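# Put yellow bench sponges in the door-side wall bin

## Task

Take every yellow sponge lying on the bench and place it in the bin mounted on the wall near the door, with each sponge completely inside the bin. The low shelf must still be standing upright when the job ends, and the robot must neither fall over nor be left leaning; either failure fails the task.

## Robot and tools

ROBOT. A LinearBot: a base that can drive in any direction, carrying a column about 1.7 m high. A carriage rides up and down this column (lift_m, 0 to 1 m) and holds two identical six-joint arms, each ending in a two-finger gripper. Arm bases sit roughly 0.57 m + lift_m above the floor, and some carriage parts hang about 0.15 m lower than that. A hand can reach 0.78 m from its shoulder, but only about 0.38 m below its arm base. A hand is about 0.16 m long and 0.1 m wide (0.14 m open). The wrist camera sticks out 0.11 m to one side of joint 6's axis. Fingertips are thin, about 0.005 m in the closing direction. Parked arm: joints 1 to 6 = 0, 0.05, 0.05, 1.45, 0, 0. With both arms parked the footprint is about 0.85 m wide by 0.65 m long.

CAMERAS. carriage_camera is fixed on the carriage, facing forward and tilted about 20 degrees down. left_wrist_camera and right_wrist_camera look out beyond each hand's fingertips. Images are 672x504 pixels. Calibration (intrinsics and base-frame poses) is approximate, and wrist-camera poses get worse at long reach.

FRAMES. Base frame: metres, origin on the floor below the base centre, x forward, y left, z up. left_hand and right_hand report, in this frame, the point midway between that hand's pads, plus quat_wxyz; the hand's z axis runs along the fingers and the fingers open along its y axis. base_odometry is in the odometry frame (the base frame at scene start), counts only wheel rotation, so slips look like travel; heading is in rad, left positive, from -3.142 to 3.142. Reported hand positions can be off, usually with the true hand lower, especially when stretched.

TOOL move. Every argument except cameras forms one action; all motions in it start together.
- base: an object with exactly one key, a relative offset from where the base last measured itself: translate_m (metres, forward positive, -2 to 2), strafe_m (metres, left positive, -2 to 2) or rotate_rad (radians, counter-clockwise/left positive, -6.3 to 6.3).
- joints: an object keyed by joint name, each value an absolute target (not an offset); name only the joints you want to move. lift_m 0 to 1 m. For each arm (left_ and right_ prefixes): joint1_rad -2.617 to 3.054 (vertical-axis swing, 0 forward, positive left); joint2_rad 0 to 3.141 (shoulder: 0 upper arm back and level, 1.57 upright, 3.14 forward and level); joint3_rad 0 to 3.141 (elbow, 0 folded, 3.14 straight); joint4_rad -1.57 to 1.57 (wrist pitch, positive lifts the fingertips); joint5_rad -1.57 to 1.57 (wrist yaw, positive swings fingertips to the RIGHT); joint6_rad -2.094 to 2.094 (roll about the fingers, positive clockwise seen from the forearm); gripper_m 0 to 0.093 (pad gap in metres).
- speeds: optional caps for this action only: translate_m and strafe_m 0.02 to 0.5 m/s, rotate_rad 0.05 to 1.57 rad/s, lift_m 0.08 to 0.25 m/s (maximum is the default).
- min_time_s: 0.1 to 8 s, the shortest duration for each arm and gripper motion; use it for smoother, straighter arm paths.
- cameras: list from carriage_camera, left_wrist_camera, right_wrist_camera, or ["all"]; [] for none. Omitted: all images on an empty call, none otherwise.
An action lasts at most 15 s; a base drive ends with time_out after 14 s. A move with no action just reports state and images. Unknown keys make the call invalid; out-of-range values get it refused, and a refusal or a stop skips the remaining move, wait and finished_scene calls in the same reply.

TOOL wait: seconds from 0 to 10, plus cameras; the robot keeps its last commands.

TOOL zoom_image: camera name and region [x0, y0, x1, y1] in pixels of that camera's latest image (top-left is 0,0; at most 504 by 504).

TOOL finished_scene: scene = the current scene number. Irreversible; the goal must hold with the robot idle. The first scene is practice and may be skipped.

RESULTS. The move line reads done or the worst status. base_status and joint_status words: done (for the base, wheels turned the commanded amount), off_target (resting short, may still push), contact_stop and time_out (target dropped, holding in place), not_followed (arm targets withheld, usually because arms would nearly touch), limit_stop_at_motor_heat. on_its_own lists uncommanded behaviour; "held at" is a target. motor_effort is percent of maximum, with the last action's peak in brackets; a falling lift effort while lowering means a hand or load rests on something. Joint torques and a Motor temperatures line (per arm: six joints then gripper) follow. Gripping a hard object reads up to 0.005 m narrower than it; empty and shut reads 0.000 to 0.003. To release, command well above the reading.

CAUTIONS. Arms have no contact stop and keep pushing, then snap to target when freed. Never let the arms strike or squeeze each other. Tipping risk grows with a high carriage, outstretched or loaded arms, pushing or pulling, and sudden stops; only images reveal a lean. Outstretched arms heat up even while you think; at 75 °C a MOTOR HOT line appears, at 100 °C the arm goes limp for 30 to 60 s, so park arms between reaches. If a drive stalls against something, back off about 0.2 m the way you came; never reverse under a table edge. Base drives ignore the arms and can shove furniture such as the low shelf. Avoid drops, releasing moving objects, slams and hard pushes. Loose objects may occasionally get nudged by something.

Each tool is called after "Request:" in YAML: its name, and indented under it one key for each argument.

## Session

Request:
move:
  joints: {"lift_m":0.7}
  cameras: ["carriage_camera"]

Scene clock: 2.13 s.
Joint torques (N m): left_arm=[-0.14 4.94 4.36 -0.17 -0.07 -0.07] | right_arm=[-0.34 4.52 5.89 -0.19 0.01 0.06]
Motor temperatures (°C): left_arm=[26 33 31 26 28 27 27] | right_arm=[24 34 35 34 28 28 29]
move: done
base_odometry: x=+0.000 y=+0.000 heading=+0.000
base_status: not commanded
joint_positions: lift_m=+0.700 left_joint1_rad=+0.011 left_joint2_rad=+0.040 left_joint3_rad=+0.066 left_joint4_rad=+1.415 left_joint5_rad=-0.030 left_joint6_rad=+0.020 left_gripper_m=+0.09396 right_joint1_rad=-0.013 right_joint2_rad=+0.047 right_joint3_rad=+0.054 right_joint4_rad=+1.453 right_joint5_rad=+0.046 right_joint6_rad=+0.043 right_gripper_m=+0.09396
joint_status: all done
motor_effort: lift_m=+33(41) drive_wheels=+2(3)
left_hand: x=+0.2574 y=+0.3050 z=+1.7148 quat_wxyz=(+0.998, -0.015, +0.065, +0.016) (m; base frame)
right_hand: x=+0.2540 y=-0.3078 z=+1.7126 quat_wxyz=(+0.998, +0.025, +0.055, +0.014) (m; base frame)
pictures: carriage_camera
camera_calibration:
carriage_camera: T_world_to_cam=[[-0.0303786, -0.999131, 0.0285239, -0.0394036], [-0.377467, -0.0149565, -0.925902, 1.62481], [0.925525, -0.0388945, -0.376685, 0.508629], [0, 0, 0, 1]] pos_world=[0.141365, 0.00471482, 1.69713]

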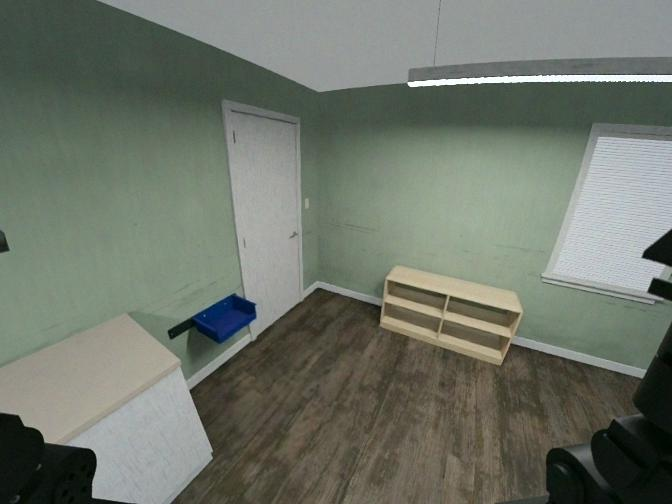

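Request:
move:
  base: {"rotate_rad":-2.105}
  joints: {"lift_m":0.95}
  cameras: ["carriage_camera"]

Scene clock: 13.40 s.
Joint torques (N m): left_arm=[-0.14 4.96 4.38 -0.15 -0.05 -0.08] | right_arm=[-0.35 4.49 5.86 -0.17 0.02 0.06]
move: done
base_odometry: x=+0.000 y=+0.000 heading=-2.105
base_status: done
joint_positions: lift_m=+0.950 left_joint1_rad=+0.011 left_joint2_rad=+0.040 left_joint3_rad=+0.066 left_joint4_rad=+1.413 left_joint5_rad=-0.030 left_joint6_rad=+0.020 left_gripper_m=+0.09397 right_joint1_rad=-0.013 right_joint2_rad=+0.047 right_joint3_rad=+0.054 right_joint4_rad=+1.451 right_joint5_rad=+0.046 right_joint6_rad=+0.043 right_gripper_m=+0.09397
joint_status: all done
motor_effort: lift_m=+33(41) drive_wheels=+7(16)
left_hand: x=+0.2579 y=+0.3050 z=+1.9647 quat_wxyz=(+0.998, -0.015, +0.066, +0.016) (m; base frame)
right_hand: x=+0.2544 y=-0.3078 z=+1.9626 quat_wxyz=(+0.998, +0.025, +0.056, +0.014) (m; base frame)
pictures: carriage_camera
camera_calibration:
carriage_camera: T_world_to_cam=[[-0.0303786, -0.999131, 0.0285239, -0.0465346], [-0.377467, -0.0149565, -0.925902, 1.85628], [0.925525, -0.0388945, -0.376685, 0.6028], [0, 0, 0, 1]] pos_world=[0.141365, 0.00471482, 1.94713]

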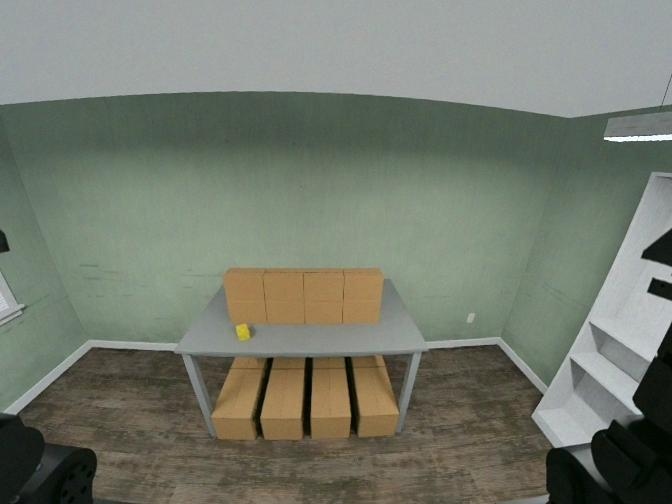

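Request:
move:
  base: {"strafe_m":0.19}
  speeds: {"strafe_m":0.25}
  joints: {"left_joint1_rad":0,"left_joint2_rad":1.57,"left_joint3_rad":1.57,"left_joint4_rad":0,"left_joint5_rad":0,"left_joint6_rad":0}
  min_time_s: 3

Request:
move:
  base: {"translate_m":0.55}
  speeds: {"translate_m":0.25}
  joints: {"left_joint1_rad":-0.25,"left_joint2_rad":2.5,"left_joint3_rad":2.8,"left_joint4_rad":-1.3}
  min_time_s: 3
  cameras: ["left_wrist_camera","carriage_camera"]

Request:
move:
  joints: {"left_joint1_rad":-0.9}
  min_time_s: 2
  cameras: ["left_wrist_camera"]

Request:
move:
  joints: {"left_joint1_rad":0.2}
  min_time_s: 2.5
  cameras: ["left_wrist_camera"]

Scene clock: 35.30 s.
Joint torques (N m): left_arm=[-0.81 -8.02 8.39 2.11 0.01 -0.23] | right_arm=[-0.35 4.49 5.89 -0.17 0.02 0.06]
move: done
base_odometry: x=+0.164 y=-0.097 heading=-2.106
base_status: done
joint_positions: lift_m=+0.950 left_joint1_rad=+0.008 left_joint2_rad=+1.562 left_joint3_rad=+1.536 left_joint4_rad=+0.008 left_joint5_rad=-0.010 left_joint6_rad=+0.011 left_gripper_m=+0.09397 right_joint1_rad=-0.013 right_joint2_rad=+0.047 right_joint3_rad=+0.054 right_joint4_rad=+1.451 right_joint5_rad=+0.046 right_joint6_rad=+0.043 right_gripper_m=+0.09397
joint_status: all done
motor_effort: lift_m=+33(33) drive_wheels=+8(17)
left_hand: x=+0.7361 y=+0.3052 z=+1.9571 quat_wxyz=(+0.700, -0.002, +0.714, +0.010) (m; base frame)
right_hand: x=+0.2544 y=-0.3078 z=+1.9626 quat_wxyz=(+0.998, +0.025, +0.056, +0.013) (m; base frame)
camera_calibration:
carriage_camera: T_world_to_cam=[[-0.0303786, -0.999131, 0.0285239, -0.0465346], [-0.377467, -0.0149565, -0.925902, 1.85628], [0.925525, -0.0388945, -0.376685, 0.6028], [0, 0, 0, 1]] pos_world=[0.141365, 0.00471482, 1.94713]
left_wrist_camera: T_world_to_cam=[[0.0401677, -0.998539, -0.0361475, 0.352664], [-0.583208, 0.00594523, -0.812301, 2.02921], [0.811329, 0.0537098, -0.582117, 0.648631], [0, 0, 0, 1]] pos_world=[0.64303, 0.305247, 2.03865]
right_wrist_camera: T_world_to_cam=[[-0.0458191, -0.997006, -0.0622912, -0.1867], [0.740728, 0.00792891, -0.671759, 1.13791], [0.670241, -0.0769201, 0.738146, -1.51591], [0, 0, 0, 1]] pos_world=[0.164594, -0.311768, 1.87173]

Scene clock: 38.80 s.
Joint torques (N m): left_arm=[-0.77 -15.12 7.1 1.37 0.01 -0.21] | right_arm=[-0.32 4.51 5.85 -0.18 0.02 0.06]
move: done
base_odometry: x=-0.116 y=-0.570 heading=-2.105
base_status: done
joint_positions: lift_m=+0.950 left_joint1_rad=-0.243 left_joint2_rad=+2.490 left_joint3_rad=+2.770 left_joint4_rad=-1.291 left_joint5_rad=-0.008 left_joint6_rad=+0.011 left_gripper_m=+0.09397 right_joint1_rad=-0.013 right_joint2_rad=+0.047 right_joint3_rad=+0.054 right_joint4_rad=+1.451 right_joint5_rad=+0.046 right_joint6_rad=+0.043 right_gripper_m=+0.09397
joint_status: all done
motor_effort: lift_m=+33(33) drive_wheels=-3(14)
left_hand: x=+0.7886 y=+0.1617 z=+1.7214 quat_wxyz=(+0.275, +0.120, +0.954, -0.028) (m; base frame)
right_hand: x=+0.2543 y=-0.3078 z=+1.9626 quat_wxyz=(+0.998, +0.025, +0.056, +0.013) (m; base frame)
pictures: carriage_camera, left_wrist_camera
camera_calibration:
carriage_camera: T_world_to_cam=[[-0.0303786, -0.999131, 0.0285239, -0.0465346], [-0.377467, -0.0149565, -0.925902, 1.85628], [0.925525, -0.0388945, -0.376685, 0.6028], [0, 0, 0, 1]] pos_world=[0.141365, 0.00471482, 1.94713]
left_wrist_camera: T_world_to_cam=[[-0.252547, -0.966512, -0.0455358, 0.440562], [-0.967071, 0.250601, 0.0444075, 0.657632], [-0.0315091, 0.0552513, -0.997975, 1.8567], [0, 0, 0, 1]] pos_world=[0.805743, 0.15842, 1.8438]

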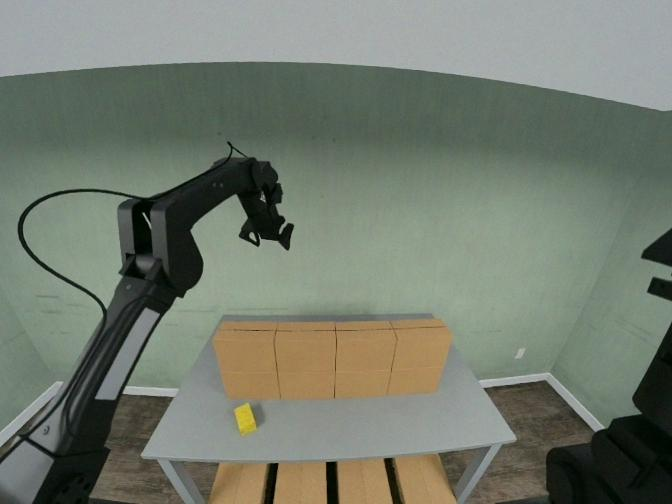

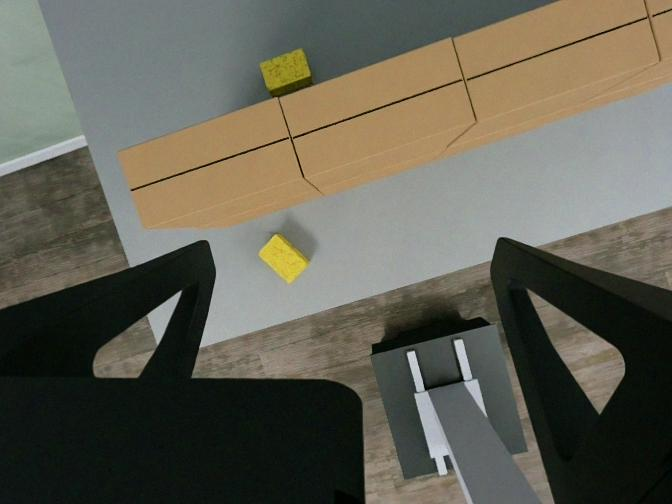

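Scene clock: 41.10 s.
Joint torques (N m): left_arm=[-0.43 -15.13 7.12 1.38 -0.03 -0.21] | right_arm=[-0.32 4.51 5.89 -0.17 0.02 0.06]
move: done
base_odometry: x=-0.116 y=-0.570 heading=-2.105
base_status: not commanded
joint_positions: lift_m=+0.950 left_joint1_rad=-0.896 left_joint2_rad=+2.490 left_joint3_rad=+2.770 left_joint4_rad=-1.293 left_joint5_rad=-0.006 left_joint6_rad=+0.011 left_gripper_m=+0.09398 right_joint1_rad=-0.013 right_joint2_rad=+0.047 right_joint3_rad=+0.054 right_joint4_rad=+1.451 right_joint5_rad=+0.046 right_joint6_rad=+0.043 right_gripper_m=+0.09397
joint_status: all done
motor_effort: lift_m=+33(33) drive_wheels=-2(3)
left_hand: x=+0.5882 y=-0.1521 z=+1.7212 quat_wxyz=(+0.250, +0.421, +0.864, -0.116) (m; base frame)
right_hand: x=+0.2543 y=-0.3078 z=+1.9626 quat_wxyz=(+0.998, +0.025, +0.056, +0.013) (m; base frame)
pictures: left_wrist_camera
camera_calibration:
left_wrist_camera: T_world_to_cam=[[-0.789294, -0.612485, -0.0433215, 0.452376], [-0.613985, 0.787982, 0.0458904, 0.41401], [0.00602938, 0.0628198, -0.998007, 1.84667], [0, 0, 0, 1]] pos_world=[0.600119, -0.165167, 1.84359]

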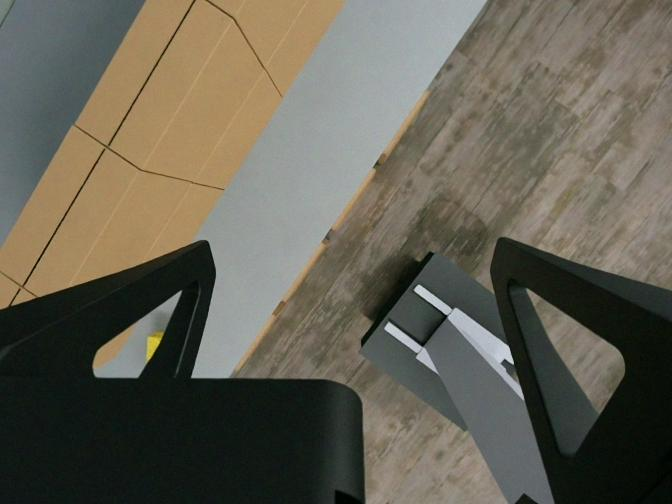

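Scene clock: 43.90 s.
Joint torques (N m): left_arm=[0.12 -15.15 7.08 1.37 -0.04 -0.2] | right_arm=[-0.31 4.48 5.85 -0.18 0.01 0.06]
move: done
base_odometry: x=-0.116 y=-0.570 heading=-2.105
base_status: not commanded
joint_positions: lift_m=+0.950 left_joint1_rad=+0.196 left_joint2_rad=+2.490 left_joint3_rad=+2.770 left_joint4_rad=-1.293 left_joint5_rad=-0.004 left_joint6_rad=+0.010 left_gripper_m=+0.09398 right_joint1_rad=-0.013 right_joint2_rad=+0.047 right_joint3_rad=+0.054 right_joint4_rad=+1.451 right_joint5_rad=+0.046 right_joint6_rad=+0.043 right_gripper_m=+0.09397
joint_status: all done
motor_effort: lift_m=+33(33) drive_wheels=-2(3)
left_hand: x=+0.7936 y=+0.4132 z=+1.7211 quat_wxyz=(+0.274, -0.090, +0.957, +0.030) (m; base frame)
right_hand: x=+0.2543 y=-0.3078 z=+1.9626 quat_wxyz=(+0.998, +0.025, +0.056, +0.013) (m; base frame)
pictures: left_wrist_camera
camera_calibration:
left_wrist_camera: T_world_to_cam=[[0.180425, -0.982703, -0.0417337, 0.341429], [-0.982159, -0.182288, 0.0462026, 0.787193], [-0.053011, 0.032653, -0.99806, 1.86933], [0, 0, 0, 1]] pos_world=[0.810642, 0.41798, 1.84358]

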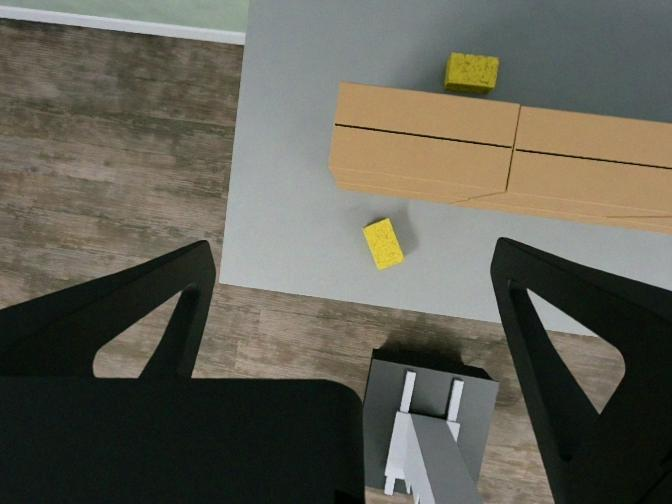

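Request:
move:
  joints: {"left_joint1_rad":0,"left_joint2_rad":1.57,"left_joint3_rad":1.57,"left_joint4_rad":0,"right_joint1_rad":0,"right_joint2_rad":1.57,"right_joint3_rad":1.57,"right_joint4_rad":0,"right_joint5_rad":0,"right_joint6_rad":0}
  min_time_s: 2.5

Request:
move:
  joints: {"left_joint2_rad":0.05,"left_joint3_rad":0.05,"left_joint4_rad":1.45,"right_joint1_rad":0,"right_joint2_rad":2.5,"right_joint3_rad":2.8,"right_joint4_rad":-1.25}
  min_time_s: 2.5
  cameras: ["right_wrist_camera"]

Request:
move:
  base: {"strafe_m":0.38}
  speeds: {"strafe_m":0.25}
  joints: {"right_joint1_rad":0.56,"right_joint2_rad":2.476,"right_joint3_rad":1.076,"right_joint4_rad":0.7}
  min_time_s: 2.5
  cameras: ["right_wrist_camera","carriage_camera"]

Scene clock: 97.57 s.
Joint torques (N m): left_arm=[-0.68 -12.05 4.75 2.38 -0.05 -0.2] | right_arm=[0.51 -8.36 9.74 1.85 -0.07 -0.02]
Motor temperatures (°C): left_arm=[26 49 36 30 27 26 27] | right_arm=[24 34 38 33 28 28 29]
move: done
base_odometry: x=-0.116 y=-0.570 heading=-2.105
base_status: not commanded
joint_positions: lift_m=+0.950 left_joint1_rad=+0.007 left_joint2_rad=+1.598 left_joint3_rad=+1.584 left_joint4_rad=-0.016 left_joint5_rad=-0.004 left_joint6_rad=+0.010 left_gripper_m=+0.09398 right_joint1_rad=-0.009 right_joint2_rad=+1.564 right_joint3_rad=+1.541 right_joint4_rad=+0.008 right_joint5_rad=+0.011 right_joint6_rad=+0.008 right_gripper_m=+0.09397
joint_status: all done
motor_effort: lift_m=+33(33) drive_wheels=-2(2)
left_hand: x=+0.7448 y=+0.3038 z=+1.9572 quat_wxyz=(+0.696, +0.000, +0.718, +0.008) (m; base frame)
right_hand: x=+0.7362 y=-0.3059 z=+1.9590 quat_wxyz=(+0.702, +0.010, +0.712, -0.004) (m; base frame)
camera_calibration:
carriage_camera: T_world_to_cam=[[-0.0303786, -0.999131, 0.0285239, -0.0465346], [-0.377467, -0.0149565, -0.925902, 1.85628], [0.925525, -0.0388945, -0.376685, 0.6028], [0, 0, 0, 1]] pos_world=[0.141365, 0.00471482, 1.94713]
left_wrist_camera: T_world_to_cam=[[0.0333965, -0.998809, -0.0355742, 0.354935], [-0.592418, 0.00888384, -0.805582, 2.0272], [0.804938, 0.0479784, -0.591416, 0.666397], [0, 0, 0, 1]] pos_world=[0.652686, 0.30453, 2.03982]
right_wrist_camera: T_world_to_cam=[[-0.0385689, -0.997417, 0.0605887, -0.409199], [-0.597008, -0.0256218, -0.801826, 2.008], [0.801308, -0.0670975, -0.594478, 0.681098], [0, 0, 0, 1]] pos_world=[0.63724, -0.310994, 2.03976]

Scene clock: 100.43 s.
Joint torques (N m): left_arm=[-0.73 3.99 3.26 -0.06 -0.04 -0.19] | right_arm=[0.51 -15.19 8.21 1.28 -0.05 -0.01]
move: done
base_odometry: x=-0.116 y=-0.570 heading=-2.105
base_status: not commanded
joint_positions: lift_m=+0.950 left_joint1_rad=+0.007 left_joint2_rad=+0.056 left_joint3_rad=+0.062 left_joint4_rad=+1.438 left_joint5_rad=-0.004 left_joint6_rad=+0.010 left_gripper_m=+0.09398 right_joint1_rad=-0.009 right_joint2_rad=+2.489 right_joint3_rad=+2.775 right_joint4_rad=-1.241 right_joint5_rad=+0.009 right_joint6_rad=+0.008 right_gripper_m=+0.09397
joint_status: all done
motor_effort: lift_m=+33(33) drive_wheels=-2(3)
left_hand: x=+0.2582 y=+0.3004 z=+1.9643 quat_wxyz=(+0.998, -0.002, +0.064, +0.009) (m; base frame)
right_hand: x=+0.8159 y=-0.3064 z=+1.7305 quat_wxyz=(+0.303, +0.009, +0.953, -0.005) (m; base frame)
pictures: right_wrist_camera
camera_calibration:
right_wrist_camera: T_world_to_cam=[[0.0236285, -0.997996, 0.0587063, -0.440413], [-0.999696, -0.0231696, 0.00848663, 0.799362], [-0.00710942, -0.0588889, -0.998239, 1.84216], [0, 0, 0, 1]] pos_world=[0.822622, -0.312527, 1.85798]

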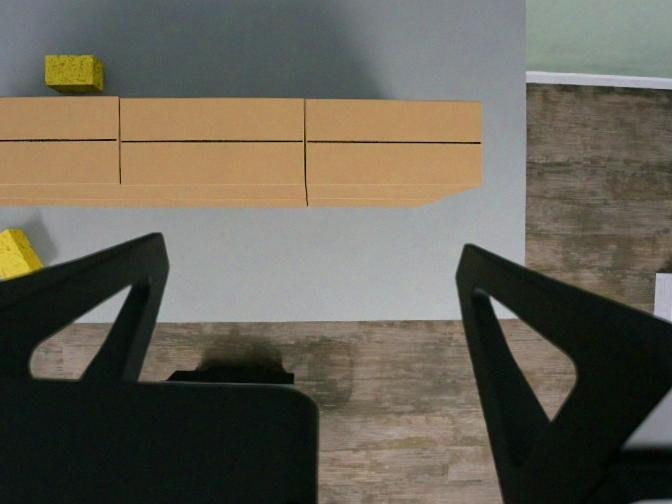

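Scene clock: 103.37 s.
Joint torques (N m): left_arm=[-0.58 4.01 3.32 -0.08 -0.02 -0.21] | right_arm=[0.01 -14.8 3.48 1.85 -0.02 -0.01]
move: done
base_odometry: x=+0.211 y=-0.764 heading=-2.105
base_status: done
joint_positions: lift_m=+0.950 left_joint1_rad=+0.005 left_joint2_rad=+0.056 left_joint3_rad=+0.062 left_joint4_rad=+1.442 left_joint5_rad=-0.004 left_joint6_rad=+0.010 left_gripper_m=+0.09398 right_joint1_rad=+0.556 right_joint2_rad=+2.489 right_joint3_rad=+1.080 right_joint4_rad=+0.680 right_joint5_rad=+0.007 right_joint6_rad=+0.007 right_gripper_m=+0.09397
joint_status: all done
motor_effort: lift_m=+33(33) drive_wheels=+0(16)
left_hand: x=+0.2574 y=+0.3002 z=+1.9644 quat_wxyz=(+0.998, -0.002, +0.062, +0.008) (m; base frame)
right_hand: x=+0.6613 y=-0.0301 z=+1.4086 quat_wxyz=(+0.393, -0.246, +0.879, +0.111) (m; base frame)
pictures: carriage_camera, right_wrist_camera
camera_calibration:
carriage_camera: T_world_to_cam=[[-0.0303786, -0.999131, 0.0285239, -0.0465346], [-0.377467, -0.0149565, -0.925902, 1.85628], [0.925525, -0.0388945, -0.376685, 0.6028], [0, 0, 0, 1]] pos_world=[0.141365, 0.00471482, 1.94713]
right_wrist_camera: T_world_to_cam=[[0.54468, -0.836274, 0.063003, -0.487838], [-0.810723, -0.544281, -0.215607, 0.82888], [0.214598, 0.0663586, -0.974446, 1.3596], [0, 0, 0, 1]] pos_world=[0.645941, -0.047044, 1.53431]

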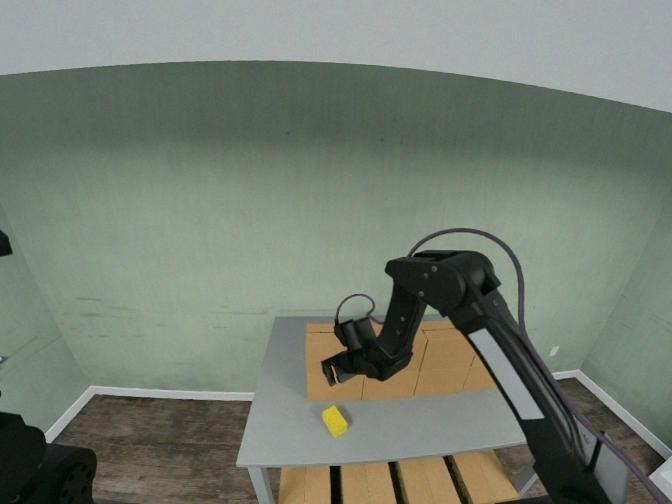

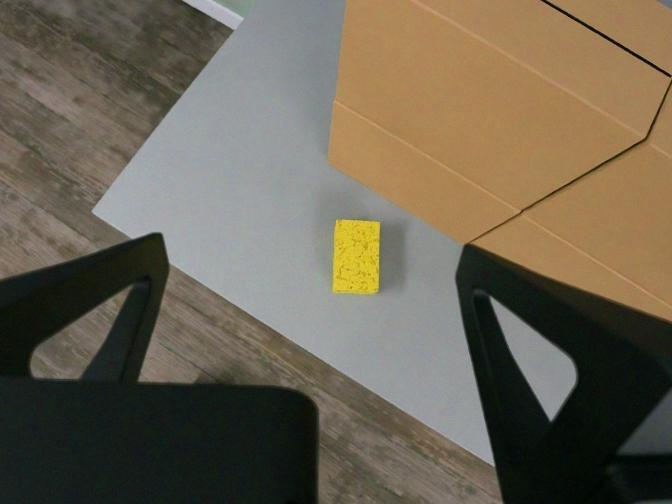

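Request:
move:
  base: {"translate_m":0.125}
  speeds: {"translate_m":0.15}
  joints: {"lift_m":0.53}
  cameras: ["right_wrist_camera","carriage_camera"]

Scene clock: 113.47 s.
Joint torques (N m): left_arm=[-0.57 4.48 3.67 -0.14 -0.05 -0.19] | right_arm=[-0.05 -14.78 3.88 1.75 -0.02 -0.01]
Motor temperatures (°C): left_arm=[26 44 35 28 27 26 27] | right_arm=[24 42 38 36 28 28 29]
move: done
base_odometry: x=+0.147 y=-0.872 heading=-2.105
base_status: done
joint_positions: lift_m=+0.530 left_joint1_rad=+0.005 left_joint2_rad=+0.052 left_joint3_rad=+0.057 left_joint4_rad=+1.446 left_joint5_rad=-0.004 left_joint6_rad=+0.010 left_gripper_m=+0.09398 right_joint1_rad=+0.557 right_joint2_rad=+2.489 right_joint3_rad=+1.076 right_joint4_rad=+0.691 right_joint5_rad=+0.007 right_joint6_rad=+0.007 right_gripper_m=+0.09397
joint_status: all done
motor_effort: lift_m=+30(31) drive_wheels=-1(13)
left_hand: x=+0.2565 y=+0.3002 z=+1.5434 quat_wxyz=(+0.998, -0.002, +0.060, +0.008) (m; base frame)
right_hand: x=+0.6610 y=-0.0298 z=+0.9895 quat_wxyz=(+0.396, -0.246, +0.877, +0.112) (m; base frame)
pictures: carriage_camera, right_wrist_camera
camera_calibration:
carriage_camera: T_world_to_cam=[[-0.0303786, -0.999131, 0.0285239, -0.0345602], [-0.377467, -0.0149565, -0.925902, 1.46759], [0.925525, -0.0388945, -0.376685, 0.444668], [0, 0, 0, 1]] pos_world=[0.141365, 0.00471482, 1.52733]
right_wrist_camera: T_world_to_cam=[[0.545157, -0.835931, 0.0634226, -0.461779], [-0.808948, -0.544395, -0.221896, 0.743558], [0.220017, 0.0696627, -0.973005, 0.946373], [0, 0, 0, 1]] pos_world=[0.645024, -0.0471533, 1.11511]

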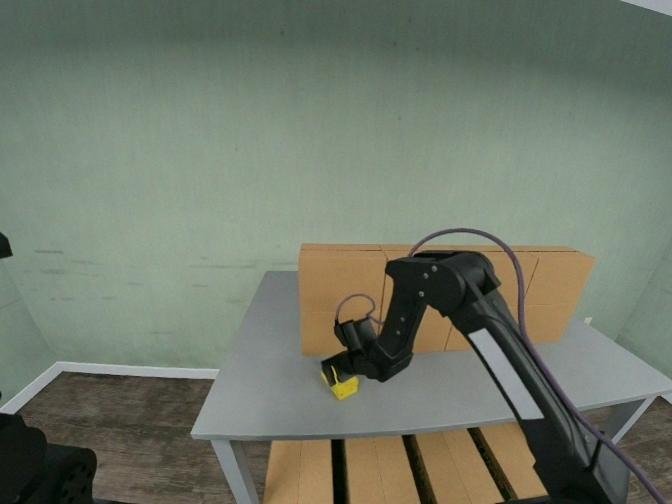

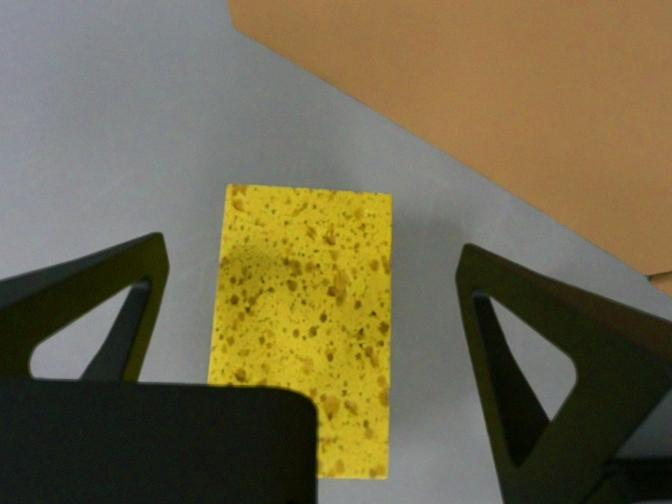

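Request:
move:
  base: {"translate_m":-0.012}
  joints: {"lift_m":0.473}
  speeds: {"lift_m":0.08}

Request:
move:
  joints: {"right_gripper_m":0.05}
  min_time_s: 2
  cameras: ["right_wrist_camera"]

Scene clock: 118.87 s.
Joint torques (N m): left_arm=[-0.59 4.51 3.63 -0.19 -0.05 -0.2] | right_arm=[-0.17 -14.79 3.92 1.73 -0.02 -0.01]
move: done
base_odometry: x=+0.153 y=-0.862 heading=-2.104
base_status: done
joint_positions: lift_m=+0.473 left_joint1_rad=+0.005 left_joint2_rad=+0.052 left_joint3_rad=+0.057 left_joint4_rad=+1.449 left_joint5_rad=-0.004 left_joint6_rad=+0.010 left_gripper_m=+0.09398 right_joint1_rad=+0.559 right_joint2_rad=+2.489 right_joint3_rad=+1.075 right_joint4_rad=+0.694 right_joint5_rad=+0.006 right_joint6_rad=+0.007 right_gripper_m=+0.09397
joint_status: all done
motor_effort: lift_m=+30(31) drive_wheels=+0(11)
left_hand: x=+0.2557 y=+0.3002 z=+1.4865 quat_wxyz=(+0.998, -0.002, +0.058, +0.008) (m; base frame)
right_hand: x=+0.6607 y=-0.0290 z=+0.9328 quat_wxyz=(+0.397, -0.247, +0.877, +0.112) (m; base frame)
camera_calibration:
carriage_camera: T_world_to_cam=[[-0.0303786, -0.999131, 0.0285239, -0.0329344], [-0.377467, -0.0149565, -0.925902, 1.41481], [0.925525, -0.0388945, -0.376685, 0.423197], [0, 0, 0, 1]] pos_world=[0.141365, 0.00471482, 1.47033]
left_wrist_camera: T_world_to_cam=[[0.0422776, -0.99885, 0.0226171, 0.262244], [0.751085, 0.0168464, -0.659991, 0.796028], [0.658851, 0.0448902, 0.750933, -1.17528], [0, 0, 0, 1]] pos_world=[0.165364, 0.301291, 1.402]
right_wrist_camera: T_world_to_cam=[[0.546838, -0.834872, 0.0629018, -0.457895], [-0.807507, -0.545772, -0.223752, 0.731875], [0.221134, 0.0715622, -0.972614, 0.89022], [0, 0, 0, 1]] pos_world=[0.644531, -0.0465527, 1.0584]

Scene clock: 121.13 s.
Joint torques (N m): left_arm=[-0.5 4.46 3.6 -0.19 -0.06 -0.21] | right_arm=[-0.2 -14.79 3.93 1.72 -0.01 -0.01]
move: off_target
base_odometry: x=+0.153 y=-0.862 heading=-2.104
base_status: not commanded
joint_positions: lift_m=+0.473 left_joint1_rad=+0.005 left_joint2_rad=+0.052 left_joint3_rad=+0.057 left_joint4_rad=+1.449 left_joint5_rad=-0.004 left_joint6_rad=+0.010 left_gripper_m=+0.09398 right_joint1_rad=+0.559 right_joint2_rad=+2.489 right_joint3_rad=+1.075 right_joint4_rad=+0.694 right_joint5_rad=+0.006 right_joint6_rad=+0.007 right_gripper_m=+0.05894
joint_status: right_gripper_m off_target (ended at +0.05896, target +0.05000)
motor_effort: lift_m=+30(30) drive_wheels=+0(1)
left_hand: x=+0.2557 y=+0.3002 z=+1.4865 quat_wxyz=(+0.998, -0.002, +0.058, +0.008) (m; base frame)
right_hand: x=+0.6607 y=-0.0290 z=+0.9328 quat_wxyz=(+0.397, -0.247, +0.877, +0.112) (m; base frame)
pictures: right_wrist_camera
camera_calibration:
right_wrist_camera: T_world_to_cam=[[0.546838, -0.834872, 0.0629018, -0.457895], [-0.807507, -0.545772, -0.223752, 0.731875], [0.221134, 0.0715622, -0.972614, 0.89022], [0, 0, 0, 1]] pos_world=[0.644531, -0.0465527, 1.0584]

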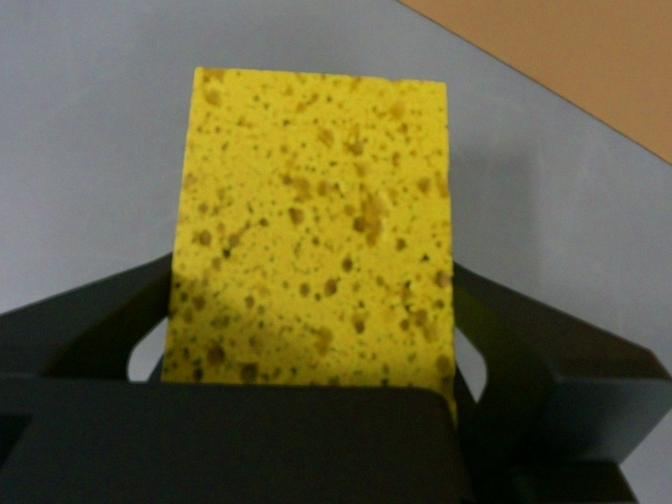

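Request:
move:
  joints: {"lift_m":0.75}
  speeds: {"lift_m":0.15}

Request:
move:
  base: {"translate_m":-0.3}
  speeds: {"translate_m":0.25}

Request:
move:
  base: {"strafe_m":0.95}
  speeds: {"strafe_m":0.3}
  joints: {"right_joint1_rad":0,"right_joint2_rad":1.3,"right_joint3_rad":0.9,"right_joint4_rad":0.7}
  min_time_s: 3

Request:
move:
  base: {"rotate_rad":-1.571}
  speeds: {"rotate_rad":0.8}
  joints: {"right_joint2_rad":0.05,"right_joint3_rad":0.05,"right_joint4_rad":1.45,"lift_m":0.95}
  min_time_s: 3
  cameras: ["all"]

Scene clock: 146.20 s.
Joint torques (N m): left_arm=[-0.54 4.53 3.64 -0.19 -0.05 -0.19] | right_arm=[-0.17 -14.78 4.03 1.71 -0.01 -0.01]
Motor temperatures (°C): left_arm=[26 40 35 27 27 26 27] | right_arm=[24 52 37 37 28 28 30]
move: done
base_odometry: x=+0.153 y=-0.862 heading=-2.104
base_status: not commanded
joint_positions: lift_m=+0.750 left_joint1_rad=+0.005 left_joint2_rad=+0.051 left_joint3_rad=+0.057 left_joint4_rad=+1.449 left_joint5_rad=-0.004 left_joint6_rad=+0.010 left_gripper_m=+0.09398 right_joint1_rad=+0.559 right_joint2_rad=+2.489 right_joint3_rad=+1.074 right_joint4_rad=+0.694 right_joint5_rad=+0.006 right_joint6_rad=+0.007 right_gripper_m=+0.05893
joint_status: all done
motor_effort: lift_m=+32(41) drive_wheels=+0(5)
left_hand: x=+0.2554 y=+0.3002 z=+1.7634 quat_wxyz=(+0.998, -0.002, +0.058, +0.008) (m; base frame)
right_hand: x=+0.6602 y=-0.0292 z=+1.2093 quat_wxyz=(+0.396, -0.247, +0.877, +0.112) (m; base frame)
camera_calibration:
carriage_camera: T_world_to_cam=[[-0.0303786, -0.999131, 0.0285239, -0.0408327], [-0.377467, -0.0149565, -0.925902, 1.67119], [0.925525, -0.0388945, -0.376685, 0.527501], [0, 0, 0, 1]] pos_world=[0.141365, 0.00471482, 1.74723]
left_wrist_camera: T_world_to_cam=[[0.0421947, -0.998854, 0.0225765, 0.256071], [0.751601, 0.0168459, -0.659402, 0.977715], [0.658267, 0.0447918, 0.751451, -1.38381], [0, 0, 0, 1]] pos_world=[0.165261, 0.301291, 1.6788]
right_wrist_camera: T_world_to_cam=[[0.546851, -0.834864, 0.0628921, -0.475202], [-0.80783, -0.545889, -0.222296, 0.79171], [0.219919, 0.0707568, -0.972949, 1.16041], [0, 0, 0, 1]] pos_world=[0.644235, -0.0466498, 1.3349]

Scene clock: 148.77 s.
Joint torques (N m): left_arm=[-0.57 4.55 3.67 -0.19 -0.06 -0.19] | right_arm=[-0.31 -14.79 4.01 1.72 -0.02 0]
move: done
base_odometry: x=+0.306 y=-0.603 heading=-2.104
base_status: done
joint_positions: lift_m=+0.750 left_joint1_rad=+0.005 left_joint2_rad=+0.051 left_joint3_rad=+0.057 left_joint4_rad=+1.448 left_joint5_rad=-0.003 left_joint6_rad=+0.010 left_gripper_m=+0.09398 right_joint1_rad=+0.559 right_joint2_rad=+2.489 right_joint3_rad=+1.074 right_joint4_rad=+0.694 right_joint5_rad=+0.006 right_joint6_rad=+0.006 right_gripper_m=+0.05893
joint_status: not commanded
motor_effort: lift_m=+32(32) drive_wheels=+1(16)
left_hand: x=+0.2556 y=+0.3001 z=+1.7634 quat_wxyz=(+0.998, -0.001, +0.058, +0.007) (m; base frame)
right_hand: x=+0.6600 y=-0.0288 z=+1.2093 quat_wxyz=(+0.396, -0.248, +0.877, +0.113) (m; base frame)
camera_calibration:
carriage_camera: T_world_to_cam=[[-0.0303786, -0.999131, 0.0285239, -0.0408327], [-0.377467, -0.0149565, -0.925902, 1.67119], [0.925525, -0.0388945, -0.376685, 0.527501], [0, 0, 0, 1]] pos_world=[0.141365, 0.00471482, 1.74723]
left_wrist_camera: T_world_to_cam=[[0.0417509, -0.998888, 0.0218799, 0.257219], [0.751135, 0.0169402, -0.659932, 0.97858], [0.658828, 0.0439875, 0.751007, -1.38299], [0, 0, 0, 1]] pos_world=[0.165365, 0.30119, 1.6788]
right_wrist_camera: T_world_to_cam=[[0.547994, -0.834107, 0.0629849, -0.475667], [-0.807079, -0.547019, -0.222247, 0.791119], [0.219832, 0.0709563, -0.972954, 1.16051], [0, 0, 0, 1]] pos_world=[0.644042, -0.0463452, 1.3349]

Scene clock: 153.43 s.
Joint torques (N m): left_arm=[-0.49 4.56 3.63 -0.16 -0.04 -0.21] | right_arm=[-1.02 -8.55 6.94 1.82 0.01 -0.01]
move: done
base_odometry: x=+1.124 y=-1.086 heading=-2.104
base_status: done
joint_positions: lift_m=+0.750 left_joint1_rad=+0.004 left_joint2_rad=+0.051 left_joint3_rad=+0.057 left_joint4_rad=+1.448 left_joint5_rad=-0.002 left_joint6_rad=+0.010 left_gripper_m=+0.09398 right_joint1_rad=+0.007 right_joint2_rad=+1.323 right_joint3_rad=+0.903 right_joint4_rad=+0.693 right_joint5_rad=+0.005 right_joint6_rad=+0.006 right_gripper_m=+0.05892
joint_status: all done
motor_effort: lift_m=+32(32) drive_wheels=+1(13)
left_hand: x=+0.2556 y=+0.3000 z=+1.7634 quat_wxyz=(+0.998, -0.001, +0.058, +0.007) (m; base frame)
right_hand: x=+0.6660 y=-0.2970 z=+1.7217 quat_wxyz=(+0.797, +0.002, +0.604, +0.004) (m; base frame)
camera_calibration:
carriage_camera: T_world_to_cam=[[-0.0303786, -0.999131, 0.0285239, -0.0408327], [-0.377467, -0.0149565, -0.925902, 1.67119], [0.925525, -0.0388945, -0.376685, 0.527501], [0, 0, 0, 1]] pos_world=[0.141365, 0.00471482, 1.74723]
left_wrist_camera: T_world_to_cam=[[0.0409951, -0.998928, 0.0214858, 0.258019], [0.751157, 0.0166328, -0.659914, 0.978638], [0.65885, 0.0431925, 0.751034, -1.3828], [0, 0, 0, 1]] pos_world=[0.165367, 0.301191, 1.6788]
right_wrist_camera: T_world_to_cam=[[-0.0327801, -0.99807, 0.052744, -0.379199], [-0.343246, -0.0383207, -0.938464, 1.83843], [0.938673, -0.048867, -0.341327, 0.0748887], [0, 0, 0, 1]] pos_world=[0.548307, -0.304358, 1.77086]

Scene clock: 156.73 s.
Joint torques (N m): left_arm=[-0.53 4.62 3.63 -0.18 -0.06 -0.19] | right_arm=[-0.88 3.56 5.08 0.02 0 -0.01]
move: done
base_odometry: x=+1.124 y=-1.086 heading=+2.608
base_status: done
joint_positions: lift_m=+0.950 left_joint1_rad=+0.004 left_joint2_rad=+0.050 left_joint3_rad=+0.057 left_joint4_rad=+1.448 left_joint5_rad=-0.002 left_joint6_rad=+0.010 left_gripper_m=+0.09398 right_joint1_rad=+0.006 right_joint2_rad=+0.056 right_joint3_rad=+0.054 right_joint4_rad=+1.437 right_joint5_rad=+0.004 right_joint6_rad=+0.006 right_gripper_m=+0.05893
joint_status: all done
motor_effort: lift_m=+32(40) drive_wheels=+7(16)
left_hand: x=+0.2553 y=+0.3000 z=+1.9634 quat_wxyz=(+0.998, -0.001, +0.058, +0.007) (m; base frame)
right_hand: x=+0.2609 y=-0.3000 z=+1.9620 quat_wxyz=(+0.998, +0.002, +0.068, +0.006) (m; base frame)
pictures: carriage_camera, left_wrist_camera, right_wrist_camera
camera_calibration:
carriage_camera: T_world_to_cam=[[-0.0303786, -0.999131, 0.0285239, -0.0465346], [-0.377467, -0.0149565, -0.925902, 1.85628], [0.925525, -0.0388945, -0.376685, 0.6028], [0, 0, 0, 1]] pos_world=[0.141365, 0.00471482, 1.94713]
left_wrist_camera: T_world_to_cam=[[0.0409663, -0.998928, 0.0215323, 0.253654], [0.751903, 0.0166293, -0.659064, 1.10906], [0.658, 0.0431896, 0.751778, -1.53398], [0, 0, 0, 1]] pos_world=[0.165063, 0.301191, 1.8787]
right_wrist_camera: T_world_to_cam=[[-0.0587816, -0.998157, -0.0150994, -0.268269], [0.724009, -0.0322137, -0.689038, 1.15883], [0.687282, -0.0514349, 0.724568, -1.48939], [0, 0, 0, 1]] pos_world=[0.168856, -0.307051, 1.87359]

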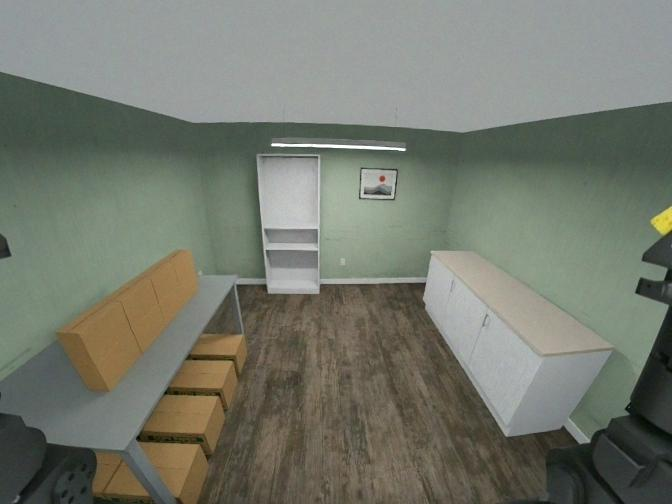

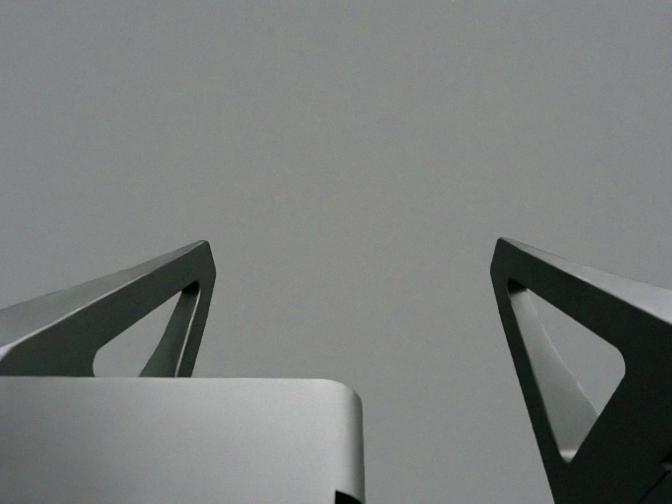

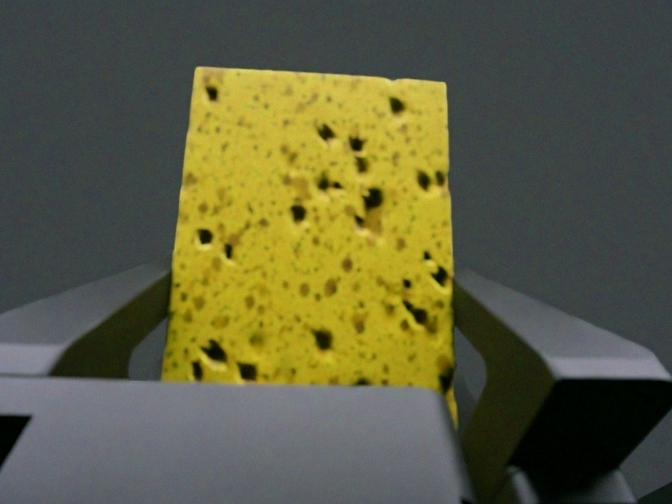

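Request:
move:
  base: {"strafe_m":1.09}
  speeds: {"strafe_m":0.25}
  joints: {"left_joint1_rad":0,"left_joint2_rad":1.57,"left_joint3_rad":1.57,"left_joint4_rad":0}
  min_time_s: 4

Request:
move:
  base: {"translate_m":0.15}
  speeds: {"translate_m":0.15}
  joints: {"left_joint2_rad":2.5,"left_joint3_rad":2.8,"left_joint4_rad":-1.25}
  min_time_s: 3
  cameras: ["left_wrist_camera","carriage_camera"]

Scene clock: 175.37 s.
Joint torques (N m): left_arm=[-0.43 -7.95 8.38 2.13 -0.05 -0.2] | right_arm=[-0.88 3.56 5.08 -0.02 0 -0.01]
Motor temperatures (°C): left_arm=[26 38 35 28 27 26 27] | right_arm=[24 44 38 34 28 28 30]
move: done
base_odometry: x=+0.570 y=-2.024 heading=+2.608
base_status: done
joint_positions: lift_m=+0.950 left_joint1_rad=+0.003 left_joint2_rad=+1.562 left_joint3_rad=+1.536 left_joint4_rad=+0.006 left_joint5_rad=-0.003 left_joint6_rad=+0.010 left_gripper_m=+0.09398 right_joint1_rad=+0.006 right_joint2_rad=+0.056 right_joint3_rad=+0.054 right_joint4_rad=+1.440 right_joint5_rad=+0.004 right_joint6_rad=+0.006 right_gripper_m=+0.05893
joint_status: all done
motor_effort: lift_m=+32(32) drive_wheels=-2(19)
left_hand: x=+0.7358 y=+0.3015 z=+1.9571 quat_wxyz=(+0.700, +0.001, +0.714, +0.005) (m; base frame)
right_hand: x=+0.2601 y=-0.2999 z=+1.9621 quat_wxyz=(+0.998, +0.002, +0.066, +0.006) (m; base frame)
camera_calibration:
carriage_camera: T_world_to_cam=[[-0.0303786, -0.999131, 0.0285239, -0.0465346], [-0.377467, -0.0149565, -0.925902, 1.85628], [0.925525, -0.0388945, -0.376685, 0.6028], [0, 0, 0, 1]] pos_world=[0.141365, 0.00471482, 1.94713]
left_wrist_camera: T_world_to_cam=[[0.0284391, -0.998999, -0.0345289, 0.354626], [-0.584049, 0.0114266, -0.811638, 2.02673], [0.81122, 0.0432489, -0.58314, 0.654275], [0, 0, 0, 1]] pos_world=[0.642863, 0.302816, 2.03875]
right_wrist_camera: T_world_to_cam=[[-0.0586757, -0.998166, -0.0149226, -0.268554], [0.726099, -0.0324146, -0.686826, 1.15449], [0.685082, -0.0511353, 0.726669, -1.49237], [0, 0, 0, 1]] pos_world=[0.168363, -0.306952, 1.87339]

Scene clock: 178.67 s.
Joint torques (N m): left_arm=[-0.38 -15.02 7.05 1.46 -0.05 -0.19] | right_arm=[-0.9 3.58 5.08 -0.07 0.01 0]
move: done
base_odometry: x=+0.440 y=-1.948 heading=+2.608
base_status: done
joint_positions: lift_m=+0.950 left_joint1_rad=+0.003 left_joint2_rad=+2.488 left_joint3_rad=+2.770 left_joint4_rad=-1.241 left_joint5_rad=-0.003 left_joint6_rad=+0.010 left_gripper_m=+0.09398 right_joint1_rad=+0.006 right_joint2_rad=+0.056 right_joint3_rad=+0.054 right_joint4_rad=+1.445 right_joint5_rad=+0.004 right_joint6_rad=+0.006 right_gripper_m=+0.05893
joint_status: all done
motor_effort: lift_m=+32(32) drive_wheels=-1(12)
left_hand: x=+0.8154 y=+0.3016 z=+1.7294 quat_wxyz=(+0.301, +0.003, +0.953, +0.003) (m; base frame)
right_hand: x=+0.2590 y=-0.2999 z=+1.9623 quat_wxyz=(+0.998, +0.002, +0.064, +0.006) (m; base frame)
pictures: carriage_camera, left_wrist_camera
camera_calibration:
carriage_camera: T_world_to_cam=[[-0.0303786, -0.999131, 0.0285239, -0.0465346], [-0.377467, -0.0149565, -0.925902, 1.85628], [0.925525, -0.0388945, -0.376685, 0.6028], [0, 0, 0, 1]] pos_world=[0.141365, 0.00471482, 1.94713]
left_wrist_camera: T_world_to_cam=[[-0.00995553, -0.999104, -0.0411449, 0.387302], [-0.999913, 0.010304, -0.00826708, 0.838548], [0.00868363, 0.041059, -0.999119, 1.83138], [0, 0, 0, 1]] pos_world=[0.826428, 0.30312, 1.85264]

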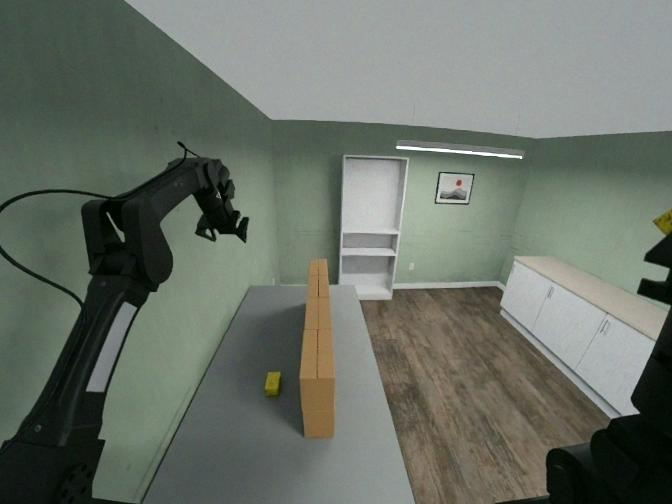

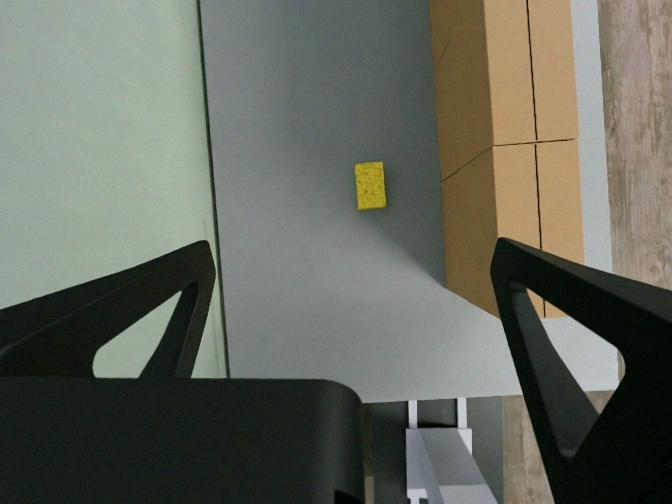

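Request:
move:
  base: {"strafe_m":-0.03}
  joints: {"left_joint1_rad":0,"left_joint2_rad":2.476,"left_joint3_rad":1.642,"left_joint4_rad":0.134,"left_joint5_rad":0,"left_joint6_rad":0}
  min_time_s: 3

Request:
move:
  base: {"translate_m":0.11}
  speeds: {"translate_m":0.15}
  joints: {"lift_m":0.52}
  cameras: ["left_wrist_camera","carriage_camera"]

Scene clock: 209.70 s.
Joint torques (N m): left_arm=[-0.12 -17.74 4.04 2.02 -0.05 -0.19] | right_arm=[-0.83 3.56 5.09 -0.08 0.01 0]
Motor temperatures (°C): left_arm=[26 54 36 31 27 26 27] | right_arm=[24 38 38 33 28 28 31]
move: done
base_odometry: x=+0.455 y=-1.922 heading=+2.609
base_status: done
joint_positions: lift_m=+0.950 left_joint1_rad=-0.001 left_joint2_rad=+2.488 left_joint3_rad=+1.655 left_joint4_rad=+0.119 left_joint5_rad=-0.003 left_joint6_rad=+0.009 left_gripper_m=+0.09398 right_joint1_rad=+0.006 right_joint2_rad=+0.056 right_joint3_rad=+0.054 right_joint4_rad=+1.445 right_joint5_rad=+0.003 right_joint6_rad=+0.006 right_gripper_m=+0.05893
joint_status: all done
motor_effort: lift_m=+32(32) drive_wheels=+0(12)
left_hand: x=+0.8504 y=+0.2995 z=+1.5026 quat_wxyz=(+0.415, +0.004, +0.910, +0.003) (m; base frame)
right_hand: x=+0.2590 y=-0.2999 z=+1.9623 quat_wxyz=(+0.998, +0.002, +0.064, +0.006) (m; base frame)
camera_calibration:
carriage_camera: T_world_to_cam=[[-0.0303786, -0.999131, 0.0285239, -0.0465346], [-0.377467, -0.0149565, -0.925902, 1.85628], [0.925525, -0.0388945, -0.376685, 0.6028], [0, 0, 0, 1]] pos_world=[0.141365, 0.00471482, 1.94713]
left_wrist_camera: T_world_to_cam=[[-0.00283425, -0.999085, -0.0426843, 0.372539], [-0.968301, 0.0134033, -0.249427, 1.20619], [0.249771, 0.0406243, -0.967452, 1.35204], [0, 0, 0, 1]] pos_world=[0.831307, 0.301105, 1.62479]
right_wrist_camera: T_world_to_cam=[[-0.0585483, -0.998174, -0.0148411, -0.268776], [0.72925, -0.0326125, -0.683469, 1.14797], [0.681738, -0.0508389, 0.729828, -1.49701], [0, 0, 0, 1]] pos_world=[0.167675, -0.306953, 1.87317]

Scene clock: 211.97 s.
Joint torques (N m): left_arm=[-0.1 -17.69 4.44 1.95 -0.06 -0.2] | right_arm=[-0.88 3.97 5.68 -0.08 0.01 -0.01]
Motor temperatures (°C): left_arm=[26 56 36 32 27 26 27] | right_arm=[24 38 38 33 28 28 31]
move: done
base_odometry: x=+0.361 y=-1.866 heading=+2.608
base_status: done
joint_positions: lift_m=+0.520 left_joint1_rad=-0.001 left_joint2_rad=+2.488 left_joint3_rad=+1.648 left_joint4_rad=+0.127 left_joint5_rad=-0.003 left_joint6_rad=+0.009 left_gripper_m=+0.09398 right_joint1_rad=+0.006 right_joint2_rad=+0.052 right_joint3_rad=+0.046 right_joint4_rad=+1.446 right_joint5_rad=+0.003 right_joint6_rad=+0.006 right_gripper_m=+0.05893
joint_status: all done
motor_effort: lift_m=+29(32) drive_wheels=-1(15)
left_hand: x=+0.8498 y=+0.2995 z=+1.0720 quat_wxyz=(+0.416, +0.004, +0.909, +0.003) (m; base frame)
right_hand: x=+0.2597 y=-0.2999 z=+1.5306 quat_wxyz=(+0.998, +0.002, +0.065, +0.006) (m; base frame)
pictures: carriage_camera, left_wrist_camera
camera_calibration:
carriage_camera: T_world_to_cam=[[-0.0303786, -0.999131, 0.0285239, -0.0342778], [-0.377467, -0.0149565, -0.925902, 1.45842], [0.925525, -0.0388945, -0.376685, 0.440939], [0, 0, 0, 1]] pos_world=[0.141365, 0.00471482, 1.51743]
left_wrist_camera: T_world_to_cam=[[-0.00275466, -0.999084, -0.042692, 0.3541], [-0.967833, 0.0134041, -0.251236, 1.09969], [0.251579, 0.0406266, -0.966984, 0.93363], [0, 0, 0, 1]] pos_world=[0.830406, 0.301105, 1.1942]

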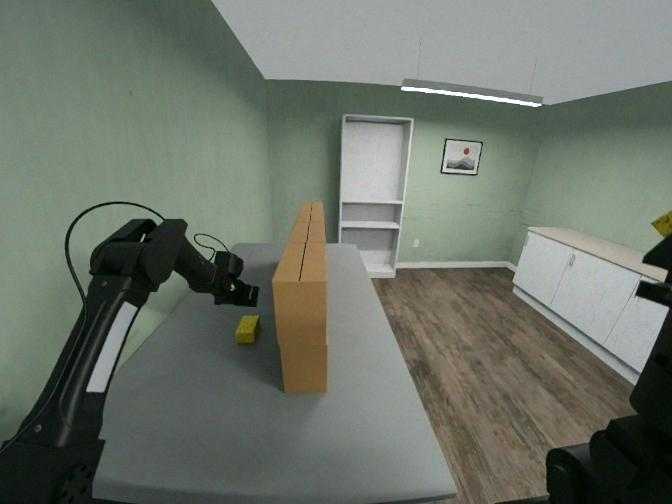

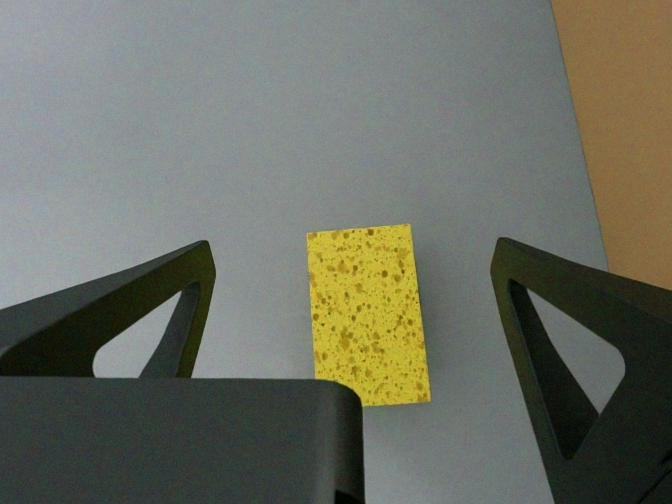

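Request:
move:
  base: {"strafe_m":-0.01}

Request:
move:
  base: {"translate_m":0.018}
  joints: {"lift_m":0.425}
  speeds: {"lift_m":0.1}
  cameras: ["left_wrist_camera"]

Scene clock: 220.80 s.
Joint torques (N m): left_arm=[0.12 -17.72 4.52 1.97 -0.06 -0.2] | right_arm=[-0.87 3.95 5.7 -0.09 0.01 -0.01]
Motor temperatures (°C): left_arm=[26 60 36 33 27 26 27] | right_arm=[24 37 39 33 28 28 31]
move: done
base_odometry: x=+0.366 y=-1.858 heading=+2.608
base_status: done
joint_positions: lift_m=+0.520 left_joint1_rad=-0.003 left_joint2_rad=+2.488 left_joint3_rad=+1.648 left_joint4_rad=+0.127 left_joint5_rad=-0.002 left_joint6_rad=+0.009 left_gripper_m=+0.09398 right_joint1_rad=+0.006 right_joint2_rad=+0.052 right_joint3_rad=+0.046 right_joint4_rad=+1.446 right_joint5_rad=+0.003 right_joint6_rad=+0.006 right_gripper_m=+0.05893
joint_status: not commanded
motor_effort: lift_m=+29(29) drive_wheels=+6(11)
left_hand: x=+0.8498 y=+0.2977 z=+1.0720 quat_wxyz=(+0.416, +0.005, +0.909, +0.002) (m; base frame)
right_hand: x=+0.2596 y=-0.2998 z=+1.5306 quat_wxyz=(+0.998, +0.002, +0.065, +0.006) (m; base frame)
camera_calibration:
carriage_camera: T_world_to_cam=[[-0.0303786, -0.999131, 0.0285239, -0.0342778], [-0.377467, -0.0149565, -0.925902, 1.45842], [0.925525, -0.0388945, -0.376685, 0.440939], [0, 0, 0, 1]] pos_world=[0.141365, 0.00471482, 1.51743]
left_wrist_camera: T_world_to_cam=[[-0.00607334, -0.999092, -0.042178, 0.35463], [-0.967793, 0.016488, -0.251205, 1.09872], [0.251672, 0.039294, -0.967014, 0.93405], [0, 0, 0, 1]] pos_world=[0.830414, 0.29949, 1.1942]
right_wrist_camera: T_world_to_cam=[[-0.0585191, -0.998183, -0.0143739, -0.275839], [0.727938, -0.0328138, -0.684858, 0.85493], [0.683141, -0.0505406, 0.728535, -1.18065], [0, 0, 0, 1]] pos_world=[0.168071, -0.306954, 1.44168]

Scene clock: 222.13 s.
Joint torques (N m): left_arm=[0.13 -17.66 4.49 1.94 -0.06 -0.19] | right_arm=[-0.9 3.95 5.7 -0.09 0 -0.01]
Motor temperatures (°C): left_arm=[26 60 36 33 27 26 27] | right_arm=[24 37 39 33 28 28 31]
move: done
base_odometry: x=+0.350 y=-1.849 heading=+2.608
base_status: done
joint_positions: lift_m=+0.425 left_joint1_rad=-0.003 left_joint2_rad=+2.488 left_joint3_rad=+1.648 left_joint4_rad=+0.128 left_joint5_rad=-0.002 left_joint6_rad=+0.009 left_gripper_m=+0.09398 right_joint1_rad=+0.006 right_joint2_rad=+0.052 right_joint3_rad=+0.046 right_joint4_rad=+1.448 right_joint5_rad=+0.003 right_joint6_rad=+0.006 right_gripper_m=+0.05893
joint_status: all done
motor_effort: lift_m=+30(32) drive_wheels=-1(16)
left_hand: x=+0.8499 y=+0.2977 z=+0.9772 quat_wxyz=(+0.416, +0.005, +0.909, +0.002) (m; base frame)
right_hand: x=+0.2592 y=-0.2998 z=+1.4356 quat_wxyz=(+0.998, +0.002, +0.064, +0.006) (m; base frame)
pictures: left_wrist_camera
camera_calibration:
left_wrist_camera: T_world_to_cam=[[-0.00628862, -0.9991, -0.0419388, 0.350446], [-0.967486, 0.0166835, -0.252375, 1.07595], [0.252848, 0.0389881, -0.96672, 0.841056], [0, 0, 0, 1]] pos_world=[0.830514, 0.299389, 1.09931]

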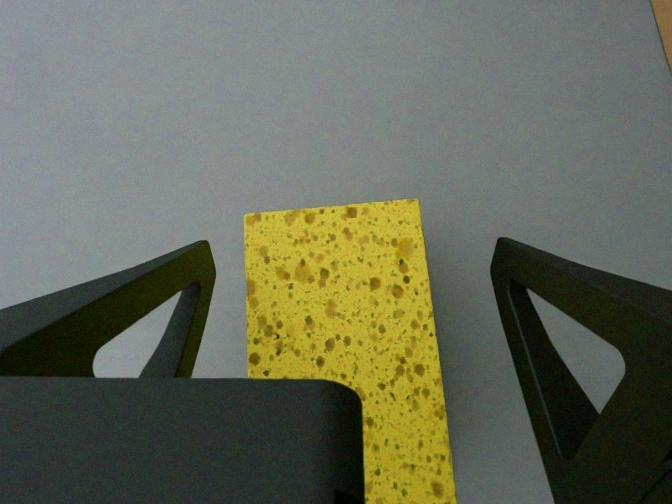

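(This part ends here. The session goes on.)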